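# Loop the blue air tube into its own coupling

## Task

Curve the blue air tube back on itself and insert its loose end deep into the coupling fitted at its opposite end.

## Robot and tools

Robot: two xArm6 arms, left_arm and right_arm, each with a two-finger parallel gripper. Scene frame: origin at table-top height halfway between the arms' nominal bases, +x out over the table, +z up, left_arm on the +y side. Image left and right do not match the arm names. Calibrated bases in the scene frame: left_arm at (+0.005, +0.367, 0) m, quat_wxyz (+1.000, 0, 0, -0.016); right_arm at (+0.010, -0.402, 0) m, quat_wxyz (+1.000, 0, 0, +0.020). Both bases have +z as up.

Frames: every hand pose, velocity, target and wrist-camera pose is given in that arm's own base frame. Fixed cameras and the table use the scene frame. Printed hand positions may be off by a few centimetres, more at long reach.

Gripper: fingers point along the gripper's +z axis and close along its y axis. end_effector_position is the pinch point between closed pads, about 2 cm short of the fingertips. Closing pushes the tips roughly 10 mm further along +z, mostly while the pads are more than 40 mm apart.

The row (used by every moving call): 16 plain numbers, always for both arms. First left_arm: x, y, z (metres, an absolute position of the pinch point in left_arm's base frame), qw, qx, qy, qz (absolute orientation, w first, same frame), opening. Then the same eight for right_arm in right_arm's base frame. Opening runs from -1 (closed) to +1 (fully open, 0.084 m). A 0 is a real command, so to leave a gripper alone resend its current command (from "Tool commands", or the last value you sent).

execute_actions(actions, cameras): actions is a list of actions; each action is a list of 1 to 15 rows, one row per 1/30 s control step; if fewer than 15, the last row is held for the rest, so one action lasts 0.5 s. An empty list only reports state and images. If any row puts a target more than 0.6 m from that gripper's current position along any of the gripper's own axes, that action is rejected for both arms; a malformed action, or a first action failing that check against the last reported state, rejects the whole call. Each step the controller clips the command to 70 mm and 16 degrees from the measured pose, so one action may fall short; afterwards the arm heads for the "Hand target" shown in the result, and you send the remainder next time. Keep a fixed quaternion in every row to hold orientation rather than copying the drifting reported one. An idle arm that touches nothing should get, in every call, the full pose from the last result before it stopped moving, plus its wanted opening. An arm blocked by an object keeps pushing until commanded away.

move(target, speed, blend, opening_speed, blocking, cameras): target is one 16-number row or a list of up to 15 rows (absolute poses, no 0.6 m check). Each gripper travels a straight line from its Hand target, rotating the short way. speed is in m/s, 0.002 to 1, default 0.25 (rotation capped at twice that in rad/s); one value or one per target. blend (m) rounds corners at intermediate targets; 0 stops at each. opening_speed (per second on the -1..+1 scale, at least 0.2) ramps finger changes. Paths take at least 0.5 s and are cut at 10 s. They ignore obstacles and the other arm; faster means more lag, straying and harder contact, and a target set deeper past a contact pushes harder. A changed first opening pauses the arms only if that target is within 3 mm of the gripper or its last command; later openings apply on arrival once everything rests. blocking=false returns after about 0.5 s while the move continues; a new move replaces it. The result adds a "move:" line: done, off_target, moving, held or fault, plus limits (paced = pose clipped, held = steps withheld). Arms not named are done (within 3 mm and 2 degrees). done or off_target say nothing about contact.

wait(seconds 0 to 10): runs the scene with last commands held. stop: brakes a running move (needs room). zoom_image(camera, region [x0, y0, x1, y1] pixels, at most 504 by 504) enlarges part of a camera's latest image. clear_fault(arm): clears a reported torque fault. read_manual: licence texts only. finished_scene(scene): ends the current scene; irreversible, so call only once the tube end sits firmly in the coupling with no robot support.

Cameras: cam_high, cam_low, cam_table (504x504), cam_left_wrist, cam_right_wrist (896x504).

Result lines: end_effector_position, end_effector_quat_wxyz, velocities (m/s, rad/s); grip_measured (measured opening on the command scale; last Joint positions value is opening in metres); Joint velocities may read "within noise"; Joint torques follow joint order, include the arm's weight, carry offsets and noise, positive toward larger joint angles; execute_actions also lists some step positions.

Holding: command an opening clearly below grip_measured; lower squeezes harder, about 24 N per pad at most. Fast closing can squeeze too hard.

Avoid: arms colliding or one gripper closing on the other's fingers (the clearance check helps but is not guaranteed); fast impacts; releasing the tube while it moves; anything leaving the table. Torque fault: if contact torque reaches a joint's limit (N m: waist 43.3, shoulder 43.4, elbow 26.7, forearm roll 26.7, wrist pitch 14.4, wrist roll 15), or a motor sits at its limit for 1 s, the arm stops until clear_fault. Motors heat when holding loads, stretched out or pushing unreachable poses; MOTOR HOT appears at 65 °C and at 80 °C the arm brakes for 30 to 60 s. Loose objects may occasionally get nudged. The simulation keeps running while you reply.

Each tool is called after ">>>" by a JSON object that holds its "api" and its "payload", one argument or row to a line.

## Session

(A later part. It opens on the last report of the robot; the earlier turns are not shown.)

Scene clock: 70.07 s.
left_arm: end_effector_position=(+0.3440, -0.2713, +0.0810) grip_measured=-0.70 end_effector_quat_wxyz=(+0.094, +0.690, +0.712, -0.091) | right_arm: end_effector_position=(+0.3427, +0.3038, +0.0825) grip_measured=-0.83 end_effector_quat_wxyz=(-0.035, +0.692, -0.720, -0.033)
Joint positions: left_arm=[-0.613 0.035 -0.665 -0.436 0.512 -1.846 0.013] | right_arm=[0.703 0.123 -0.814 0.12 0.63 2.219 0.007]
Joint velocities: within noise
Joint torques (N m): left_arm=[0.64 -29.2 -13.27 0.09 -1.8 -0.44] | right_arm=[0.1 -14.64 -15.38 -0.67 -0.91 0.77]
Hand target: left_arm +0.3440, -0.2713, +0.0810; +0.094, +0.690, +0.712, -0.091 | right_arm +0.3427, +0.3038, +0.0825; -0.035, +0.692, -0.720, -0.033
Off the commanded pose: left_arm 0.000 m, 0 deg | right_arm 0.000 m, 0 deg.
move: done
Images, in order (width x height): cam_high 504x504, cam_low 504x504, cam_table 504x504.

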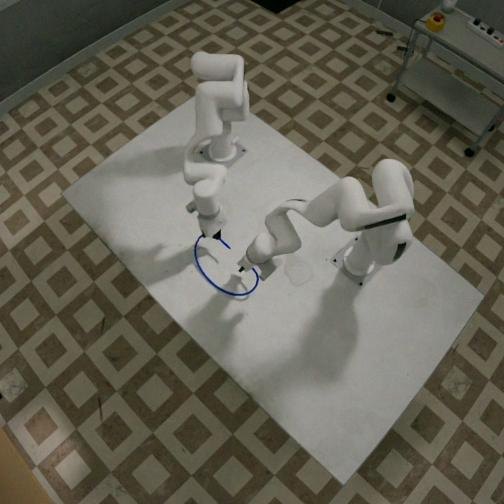

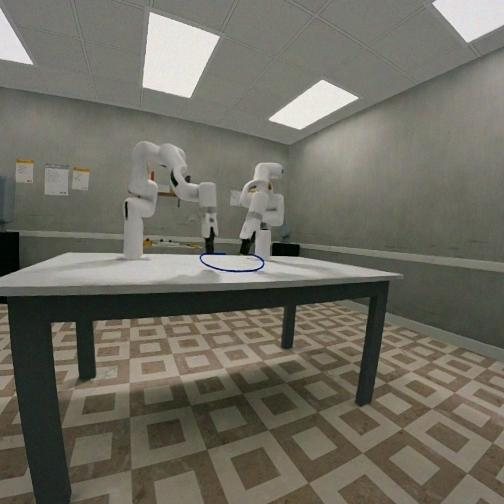

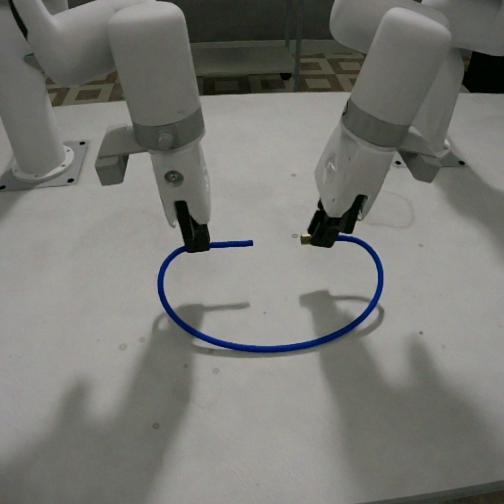

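>>> {"api": "move", "payload": {
  "target": [0.3440,-0.2713,0.081,0.0937,0.6899,0.7119,-0.0908,-1,0.3422,0.3499,0.0825,-0.0346,0.6920,-0.7204,-0.0332,-1],
  "speed": 0.06,
  "cameras": ["cam_high","cam_low","cam_table"]
}}

>>> {"api": "zoom_image", "payload": {
  "camera": "cam_table",
  "region": [250, 210, 330, 270]
}}

>>> {"api": "zoom_image", "payload": {
  "camera": "cam_low",
  "region": [215, 240, 255, 265]
}}

>>> {"api": "zoom_image", "payload": {
  "camera": "cam_high",
  "region": [200, 220, 260, 270]
}}

Scene clock: 78.73 s.
left_arm: end_effector_position=(+0.3440, -0.2713, +0.0810) grip_measured=-0.70 end_effector_quat_wxyz=(+0.094, +0.690, +0.712, -0.091) | right_arm: end_effector_position=(+0.3422, +0.3498, +0.0825) grip_measured=-0.84 end_effector_quat_wxyz=(-0.035, +0.692, -0.720, -0.033)
Joint positions: left_arm=[-0.613 0.035 -0.665 -0.436 0.512 -1.846 0.013] | right_arm=[0.776 0.211 -0.932 0.108 0.654 2.303 0.007]
Joint velocities: within noise
Joint torques (N m): left_arm=[0.33 -29.79 -13.25 -0.08 -1.68 -0.24] | right_arm=[0.3 -16 -15.58 -0.98 -0.85 0.66]
Hand target: left_arm +0.3440, -0.2713, +0.0810; +0.094, +0.690, +0.712, -0.091 | right_arm +0.3422, +0.3499, +0.0825; -0.035, +0.692, -0.720, -0.033
Off the commanded pose: left_arm 0.000 m, 0 deg | right_arm 0.000 m, 0 deg.
move: done
Images, in order (width x height): cam_high 504x504, cam_low 504x504, cam_table 504x504.

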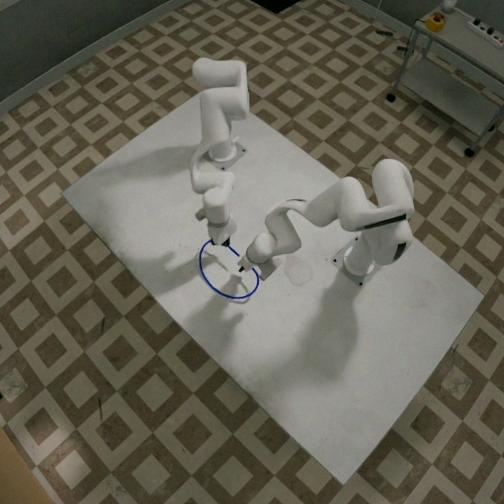

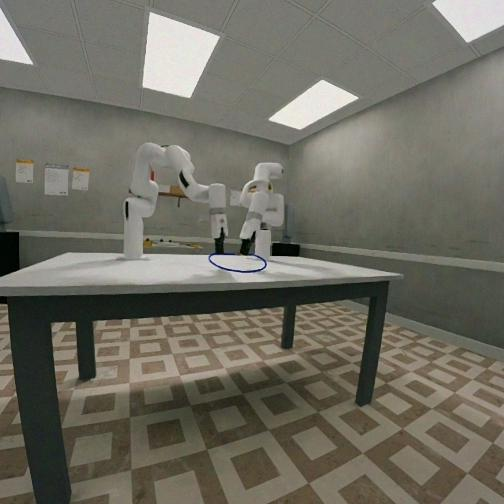

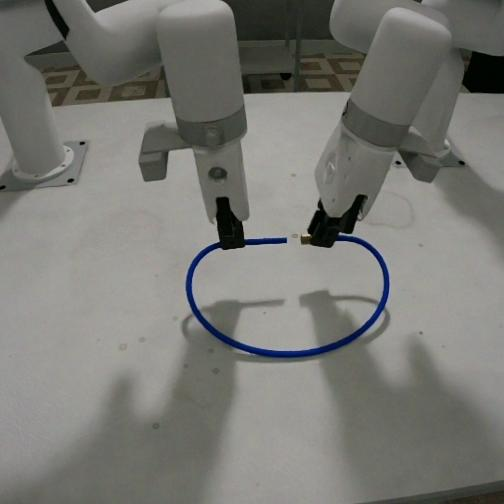

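Scaled by 6.300 from the camera's 504x504 image, which has a finer 720x720 frame.

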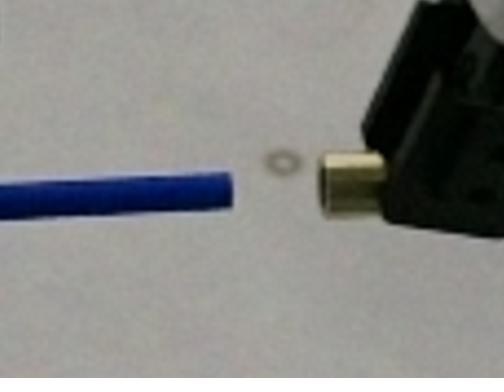

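Scaled by 12.600 from the camera's 504x504 image, which has a finer 720x720 frame.

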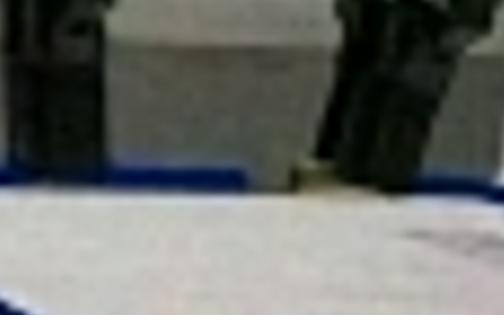

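Scaled by 8.400 from the camera's 504x504 image, which has a finer 720x720 frame.

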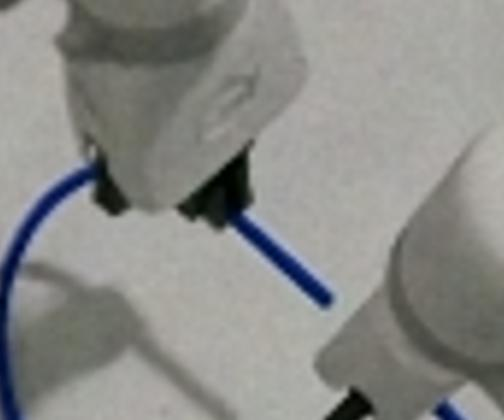

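>>> {"api": "move", "payload": {
  "target": [0.3440,-0.2713,0.081,0.0937,0.6899,0.7119,-0.0908,-1,0.3430,0.3709,0.0825,-0.0346,0.6920,-0.7204,-0.0332,-1],
  "speed": 0.03,
  "cameras": ["cam_high","cam_low","cam_table"]
}}

>>> {"api": "zoom_image", "payload": {
  "camera": "cam_table",
  "region": [250, 210, 330, 270]
}}

>>> {"api": "zoom_image", "payload": {
  "camera": "cam_low",
  "region": [215, 240, 255, 265]
}}

Scene clock: 81.20 s.
left_arm: end_effector_position=(+0.3440, -0.2713, +0.0810) grip_measured=-0.70 end_effector_quat_wxyz=(+0.094, +0.690, +0.712, -0.091) | right_arm: end_effector_position=(+0.3430, +0.3709, +0.0825) grip_measured=-0.84 end_effector_quat_wxyz=(-0.035, +0.692, -0.720, -0.033)
Joint positions: left_arm=[-0.613 0.035 -0.665 -0.436 0.512 -1.846 0.013] | right_arm=[0.805 0.255 -0.994 0.103 0.669 2.338 0.007]
Joint velocities: within noise
Joint torques (N m): left_arm=[0.56 -30.21 -13.01 -0.36 -1.67 -0.31] | right_arm=[0.49 -16.51 -16.05 -0.65 -0.92 0.62]
Hand target: left_arm +0.3440, -0.2713, +0.0810; +0.094, +0.690, +0.712, -0.091 | right_arm +0.3430, +0.3709, +0.0825; -0.035, +0.692, -0.720, -0.033
Off the commanded pose: left_arm 0.000 m, 0 deg | right_arm 0.000 m, 0 deg.
move: done
Images, in order (width x height): cam_high 504x504, cam_low 504x504, cam_table 504x504.

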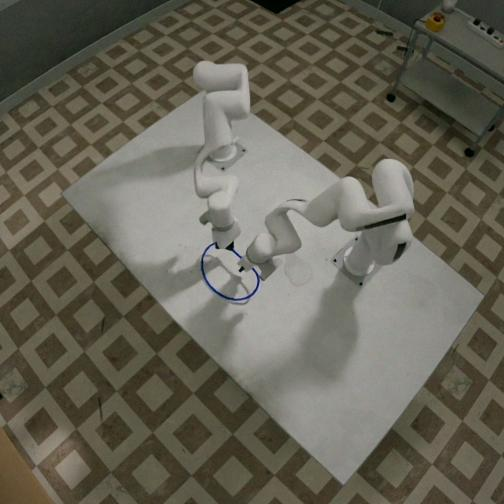

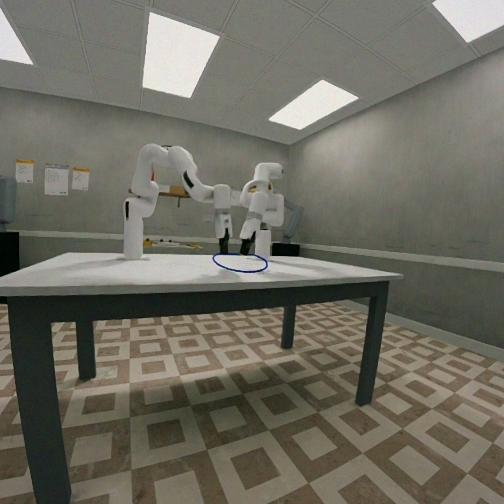

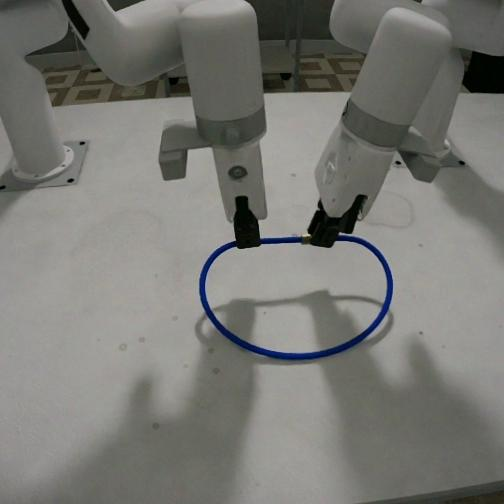

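Scaled by 6.300 from the camera's 504x504 image, which has a finer 720x720 frame.

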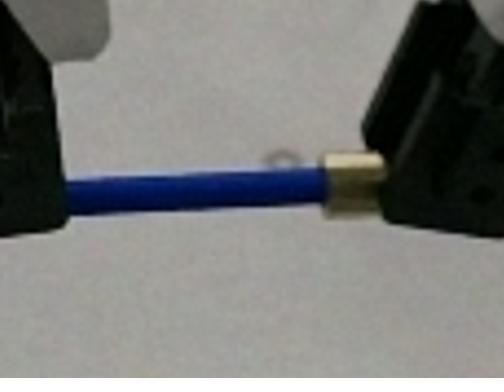

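Scaled by 12.600 from the camera's 504x504 image, which has a finer 720x720 frame.

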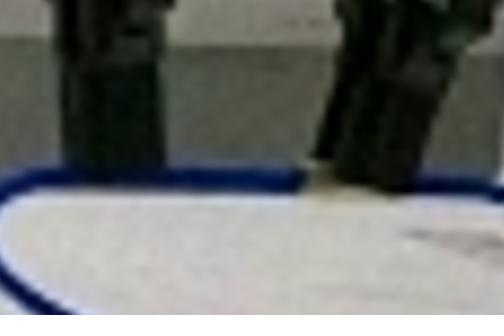

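>>> {"api": "move", "payload": {
  "target": [0.3440,-0.2713,0.081,0.0937,0.6899,0.7119,-0.0908,-1,0.3435,0.3829,0.0825,-0.0346,0.6920,-0.7204,-0.0332,-1],
  "speed": 0.02,
  "cameras": ["cam_low","cam_table"]
}}

>>> {"api": "zoom_image", "payload": {
  "camera": "cam_table",
  "region": [250, 210, 330, 270]
}}

Scene clock: 83.57 s.
left_arm: end_effector_position=(+0.3440, -0.2713, +0.0810) grip_measured=-0.70 end_effector_quat_wxyz=(+0.094, +0.690, +0.712, -0.091) | right_arm: end_effector_position=(+0.3435, +0.3829, +0.0825) grip_measured=-0.84 end_effector_quat_wxyz=(-0.035, +0.692, -0.720, -0.033)
Joint positions: left_arm=[-0.613 0.035 -0.665 -0.436 0.512 -1.846 0.013] | right_arm=[0.82 0.281 -1.031 0.1 0.679 2.356 0.007]
Joint velocities: within noise
Joint torques (N m): left_arm=[0.34 -30.03 -12.96 -0.34 -1.63 -0.32] | right_arm=[0.27 -17 -16.03 -0.68 -1.05 0.61]
Hand target: left_arm +0.3440, -0.2713, +0.0810; +0.094, +0.690, +0.712, -0.091 | right_arm +0.3435, +0.3829, +0.0825; -0.035, +0.692, -0.720, -0.033
Off the commanded pose: left_arm 0.000 m, 0 deg | right_arm 0.000 m, 0 deg.
move: done
Images, in order (width x height): cam_low 504x504, cam_table 504x504.

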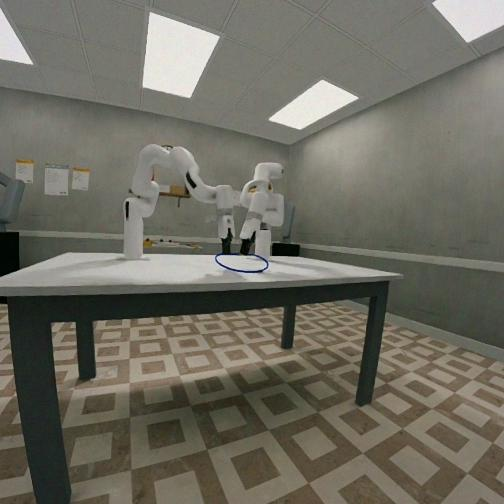

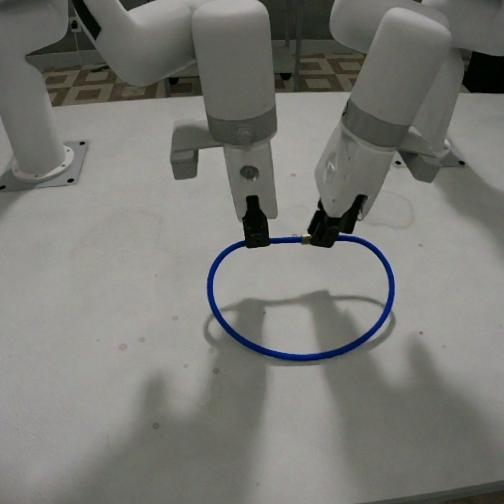

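Scaled by 6.300 from the camera's 504x504 image, which has a finer 720x720 frame.

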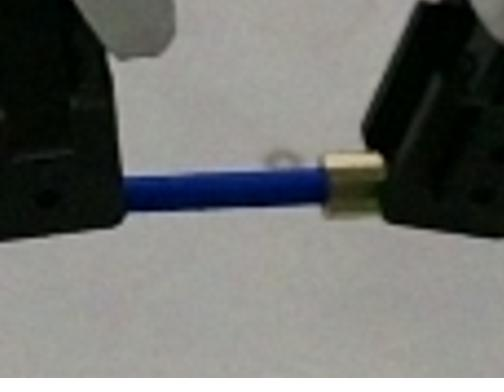

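>>> {"api": "move", "payload": {
  "target": [0.3440,-0.2713,0.081,0.0937,0.6899,0.7119,-0.0908,-1,0.3438,0.3889,0.0825,-0.0346,0.6920,-0.7204,-0.0332,-1],
  "speed": 0.02,
  "cameras": ["cam_low","cam_table"]
}}

>>> {"api": "zoom_image", "payload": {
  "camera": "cam_table",
  "region": [250, 210, 330, 270]
}}

Scene clock: 85.77 s.
left_arm: end_effector_position=(+0.3440, -0.2712, +0.0809) grip_measured=-0.70 end_effector_quat_wxyz=(+0.094, +0.690, +0.712, -0.091) | right_arm: end_effector_position=(+0.3437, +0.3887, +0.0824) grip_measured=-0.84 end_effector_quat_wxyz=(-0.034, +0.692, -0.720, -0.033)
Joint positions: left_arm=[-0.613 0.035 -0.665 -0.436 0.512 -1.846 0.013] | right_arm=[0.828 0.294 -1.05 0.098 0.685 2.365 0.007]
Joint velocities: within noise
Joint torques (N m): left_arm=[-8.83 -32.89 -19.74 -1.43 -3.04 -0.27] | right_arm=[5.76 -20.18 -23.77 1.04 -3.88 0.6]
Hand target: left_arm +0.3440, -0.2713, +0.0810; +0.094, +0.690, +0.712, -0.091 | right_arm +0.3438, +0.3889, +0.0825; -0.035, +0.692, -0.720, -0.033
Off the commanded pose: left_arm 0.000 m, 0 deg | right_arm 0.000 m, 0 deg.
move: done
Images, in order (width x height): cam_low 504x504, cam_table 504x504.

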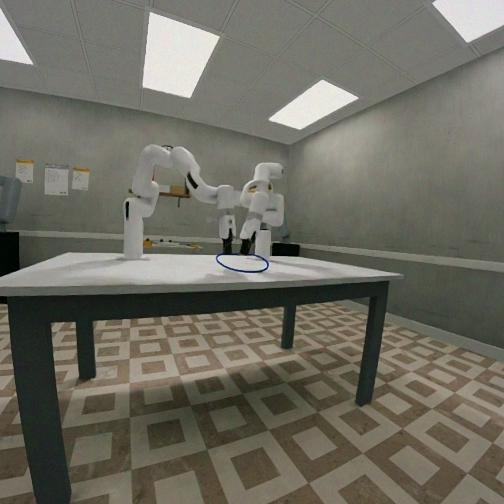

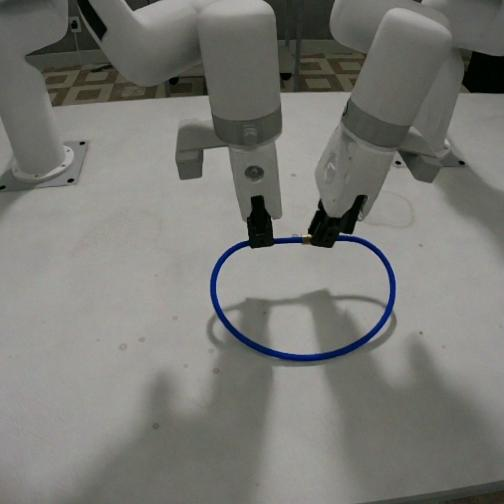

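Scaled by 6.300 from the camera's 504x504 image, which has a finer 720x720 frame.

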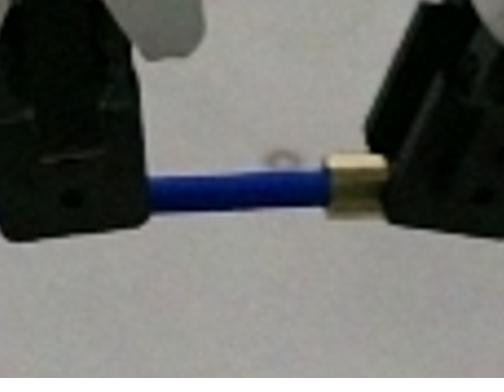

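>>> {"api": "move", "payload": {
  "target": [0.3440,-0.2713,0.081,0.0937,0.6899,0.7119,-0.0908,-1,0.3439,0.3909,0.0825,-0.0346,0.6920,-0.7204,-0.0332,-1],
  "speed": 0.02,
  "cameras": ["cam_table"]
}}

>>> {"api": "zoom_image", "payload": {
  "camera": "cam_table",
  "region": [250, 210, 330, 270]
}}

Scene clock: 88.10 s.
left_arm: end_effector_position=(+0.3441, -0.2714, +0.0811) grip_measured=-0.70 end_effector_quat_wxyz=(+0.094, +0.690, +0.712, -0.091) | right_arm: end_effector_position=(+0.3439, +0.3911, +0.0826) grip_measured=-1.00 end_effector_quat_wxyz=(-0.035, +0.692, -0.720, -0.033)
Joint positions: left_arm=[-0.613 0.035 -0.666 -0.436 0.512 -1.846 0.013] | right_arm=[0.831 0.299 -1.056 0.098 0.686 2.368 0]
Joint velocities: within noise
Joint torques (N m): left_arm=[0.2 -28.42 -13.23 0.2 -1.74 -0.11] | right_arm=[-1.26 -17.54 -15.74 -0.69 -0.87 0.41]
Hand target: left_arm +0.3440, -0.2713, +0.0810; +0.094, +0.690, +0.712, -0.091 | right_arm +0.3439, +0.3909, +0.0825; -0.035, +0.692, -0.720, -0.033
Off the commanded pose: left_arm 0.000 m, 0 deg | right_arm 0.000 m, 0 deg.
move: done
Images, in order (width x height): cam_table 504x504.

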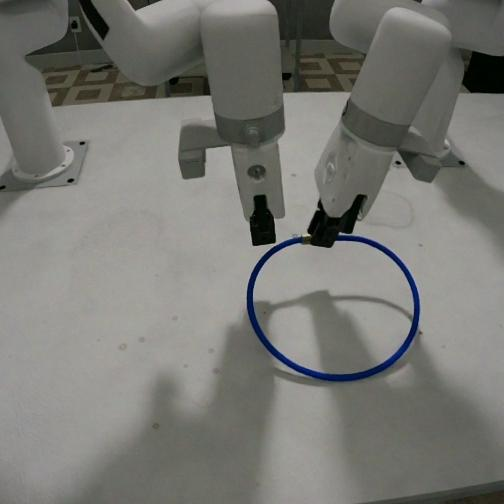

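Scaled by 6.300 from the camera's 504x504 image, which has a finer 720x720 frame.

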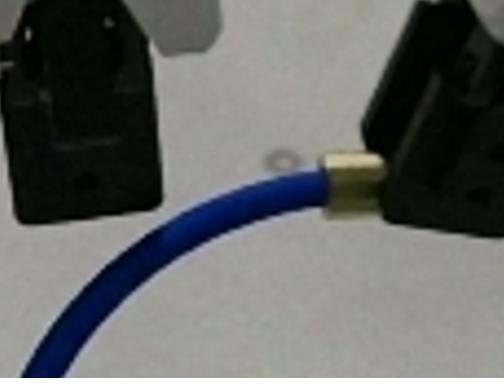

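>>> {"api": "move", "payload": {
  "target": [
    [0.3440,-0.2713,0.081,0.0937,0.6899,0.7119,-0.0908,-1,0.3410,0.32,0.13,-0.0346,0.6920,-0.7204,-0.0332,-1],
    [0.3440,-0.2713,0.035,0.0937,0.6899,0.7119,-0.0908,-1,0.32,0.18,0.25,-0.0346,0.6920,-0.7204,-0.0332,-1],
    [0.3440,-0.2713,0.0265,0.0937,0.6899,0.7119,-0.0908,-1,0.32,0.17,0.25,-0.0346,0.6920,-0.7204,-0.0332,-1]
  ],
  "speed": [0.1,0.1,0.02]
}}

>>> {"api": "zoom_image", "payload": {
  "camera": "cam_table",
  "region": [240, 230, 400, 330]
}}

>>> {"api": "zoom_image", "payload": {
  "camera": "cam_low",
  "region": [200, 235, 280, 285]
}}

Scene clock: 93.93 s.
left_arm: end_effector_position=(+0.3440, -0.2713, +0.0265) grip_measured=-0.70 end_effector_quat_wxyz=(+0.094, +0.690, +0.712, -0.091) | right_arm: end_effector_position=(+0.3200, +0.1700, +0.2500) grip_measured=-1.00 end_effector_quat_wxyz=(-0.035, +0.692, -0.720, -0.033)
Joint positions: left_arm=[-0.642 0.193 -0.668 -0.595 0.369 -1.698 0.013] | right_arm=[0.437 -0.44 -0.766 0.093 1.163 2.013 0]
Joint velocities: within noise
Joint torques (N m): left_arm=[-1.13 -30.66 -12.44 -0.72 -2.09 0.42] | right_arm=[-1.47 -9.75 -17.73 -0.02 -1.08 -0.48]
Hand target: left_arm +0.3440, -0.2713, +0.0265; +0.094, +0.690, +0.712, -0.091 | right_arm +0.3200, +0.1700, +0.2500; -0.035, +0.692, -0.720, -0.033
Off the commanded pose: left_arm 0.000 m, 0 deg | right_arm 0.000 m, 0 deg.
move: done

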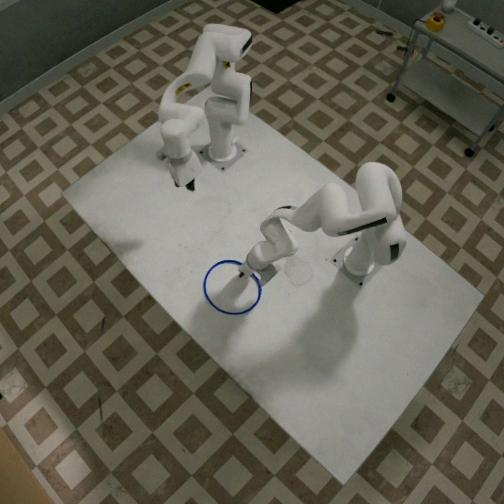

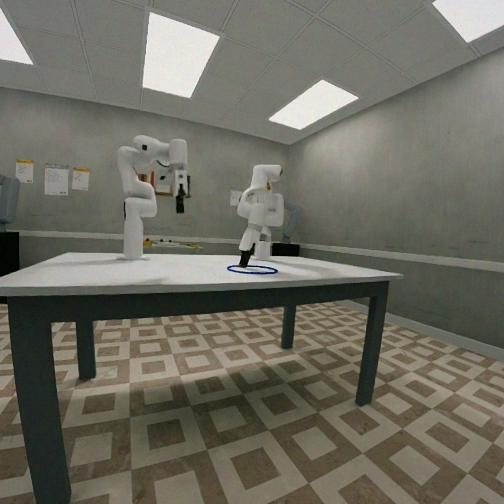

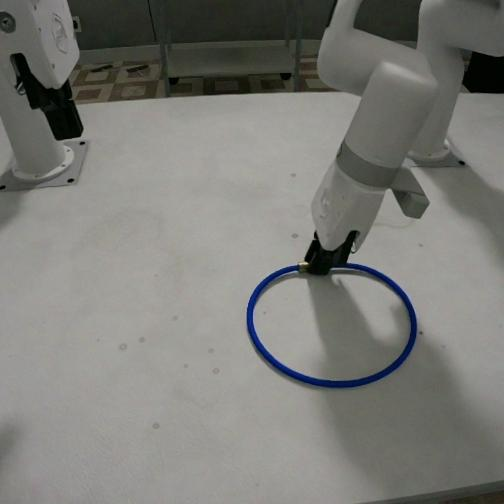

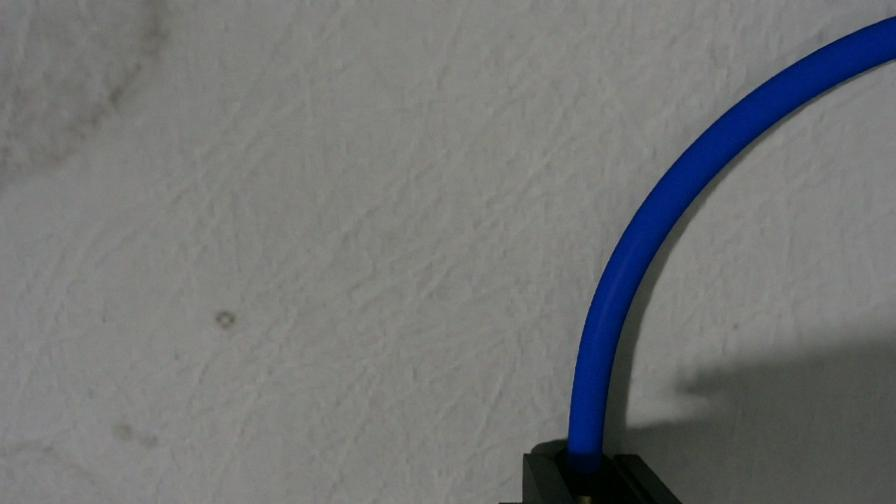

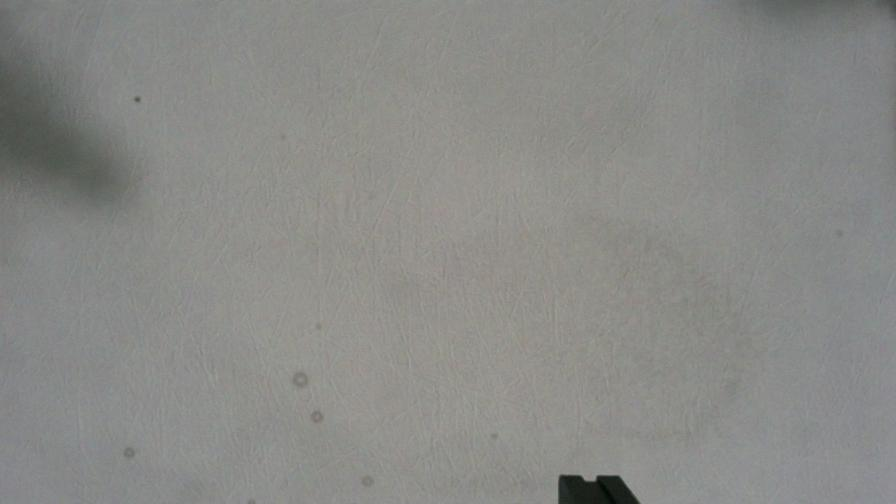

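Scaled by 3.150 from the camera's 504x504 image, which has a finer 720x720 frame.

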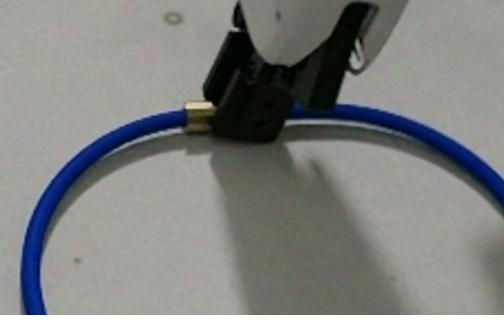

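Scaled by 6.300 from the camera's 504x504 image, which has a finer 720x720 frame.

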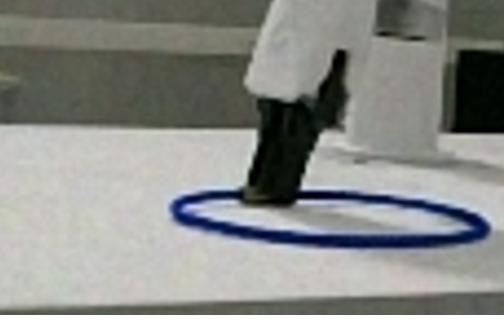

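Release slowly and retreat.

>>> {"api": "move", "payload": {
  "target": [
    [0.3440,-0.2713,0.0265,0.0937,0.6899,0.7119,-0.0908,-0.1,0.32,0.17,0.25,-0.0346,0.6920,-0.7204,-0.0332,-1],
    [0.3440,-0.2613,0.060,0.0937,0.6899,0.7119,-0.0908,-0.1,0.32,0.17,0.25,-0.0346,0.6920,-0.7204,-0.0332,-1],
    [0.3240,-0.1913,0.25,0.0937,0.6899,0.7119,-0.0908,-0.1,0.32,0.17,0.25,-0.0346,0.6920,-0.7204,-0.0332,-1]
  ],
  "speed": [0.05,0.05,0.15],
  "opening_speed": 0.4
}}

>>> {"api": "zoom_image", "payload": {
  "camera": "cam_table",
  "region": [250, 240, 370, 330]
}}

Scene clock: 100.43 s.
left_arm: end_effector_position=(+0.3240, -0.1913, +0.2499) grip_measured=-0.11 end_effector_quat_wxyz=(+0.094, +0.690, +0.712, -0.091) | right_arm: end_effector_position=(+0.3200, +0.1700, +0.2500) grip_measured=-1.00 end_effector_quat_wxyz=(-0.035, +0.692, -0.720, -0.033)
Joint positions: left_arm=[-0.401 -0.45 -0.728 -0.269 1.081 -1.888 0.039] | right_arm=[0.437 -0.44 -0.766 0.093 1.163 2.013 0]
Joint velocities: within noise
Joint torques (N m): left_arm=[0.94 -20.56 -17.14 0.02 -1.66 0.3] | right_arm=[-1.11 -8.57 -17.91 0.02 -1.3 -0.32]
Hand target: left_arm +0.3240, -0.1913, +0.2500; +0.094, +0.690, +0.712, -0.091 | right_arm +0.3200, +0.1700, +0.2500; -0.035, +0.692, -0.720, -0.033
Off the commanded pose: left_arm 0.000 m, 0 deg | right_arm 0.000 m, 0 deg.
move: done

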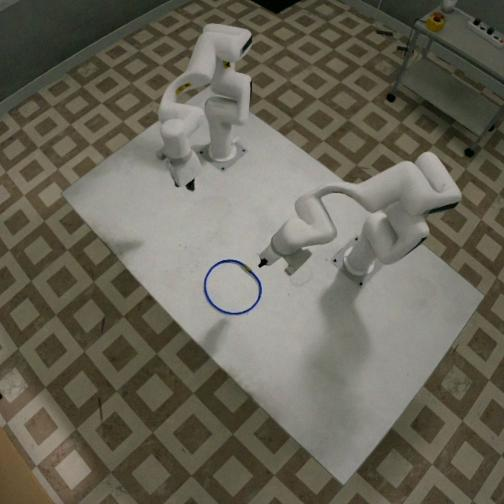

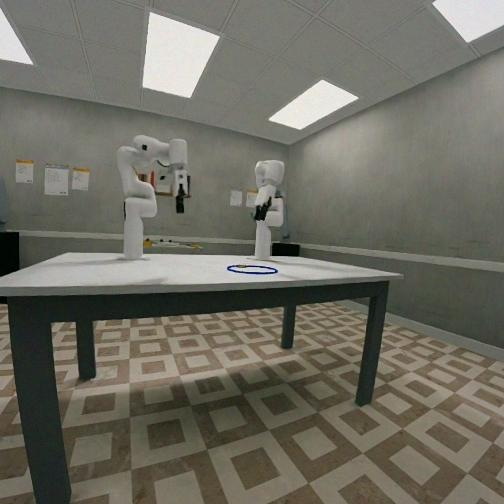

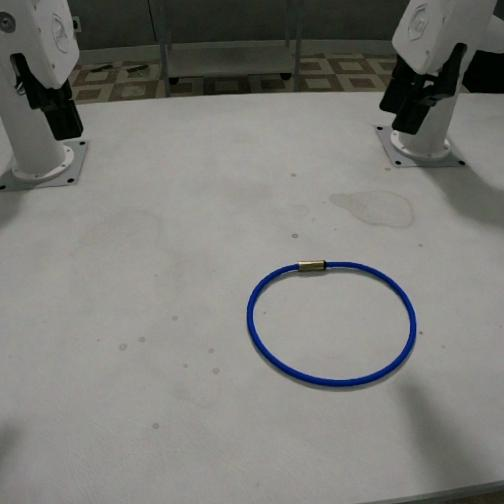

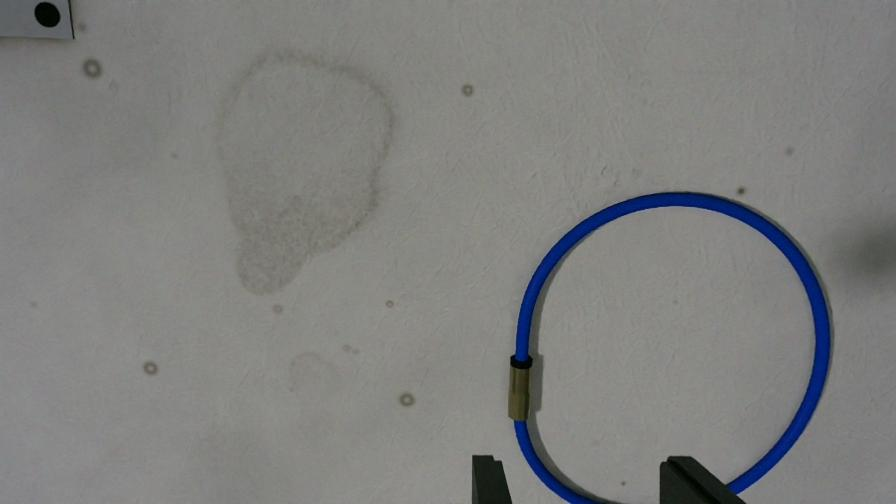

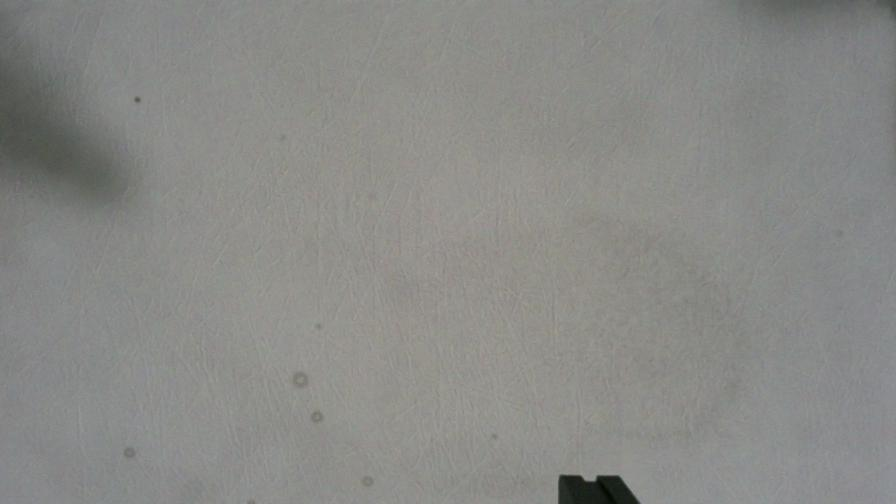

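Scaled by 4.200 from the camera's 504x504 image, which has a finer 720x720 frame.

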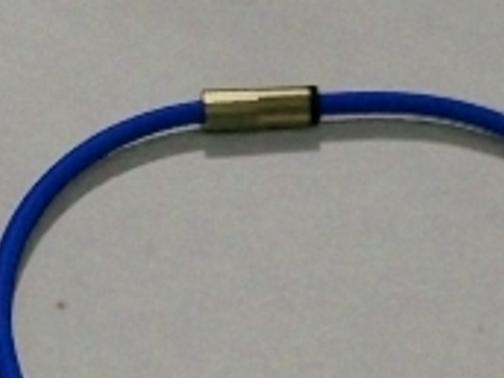

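>>> {"api": "finished_scene", "payload": {
  "scene": 2
}}

The scene is finished: the task was done.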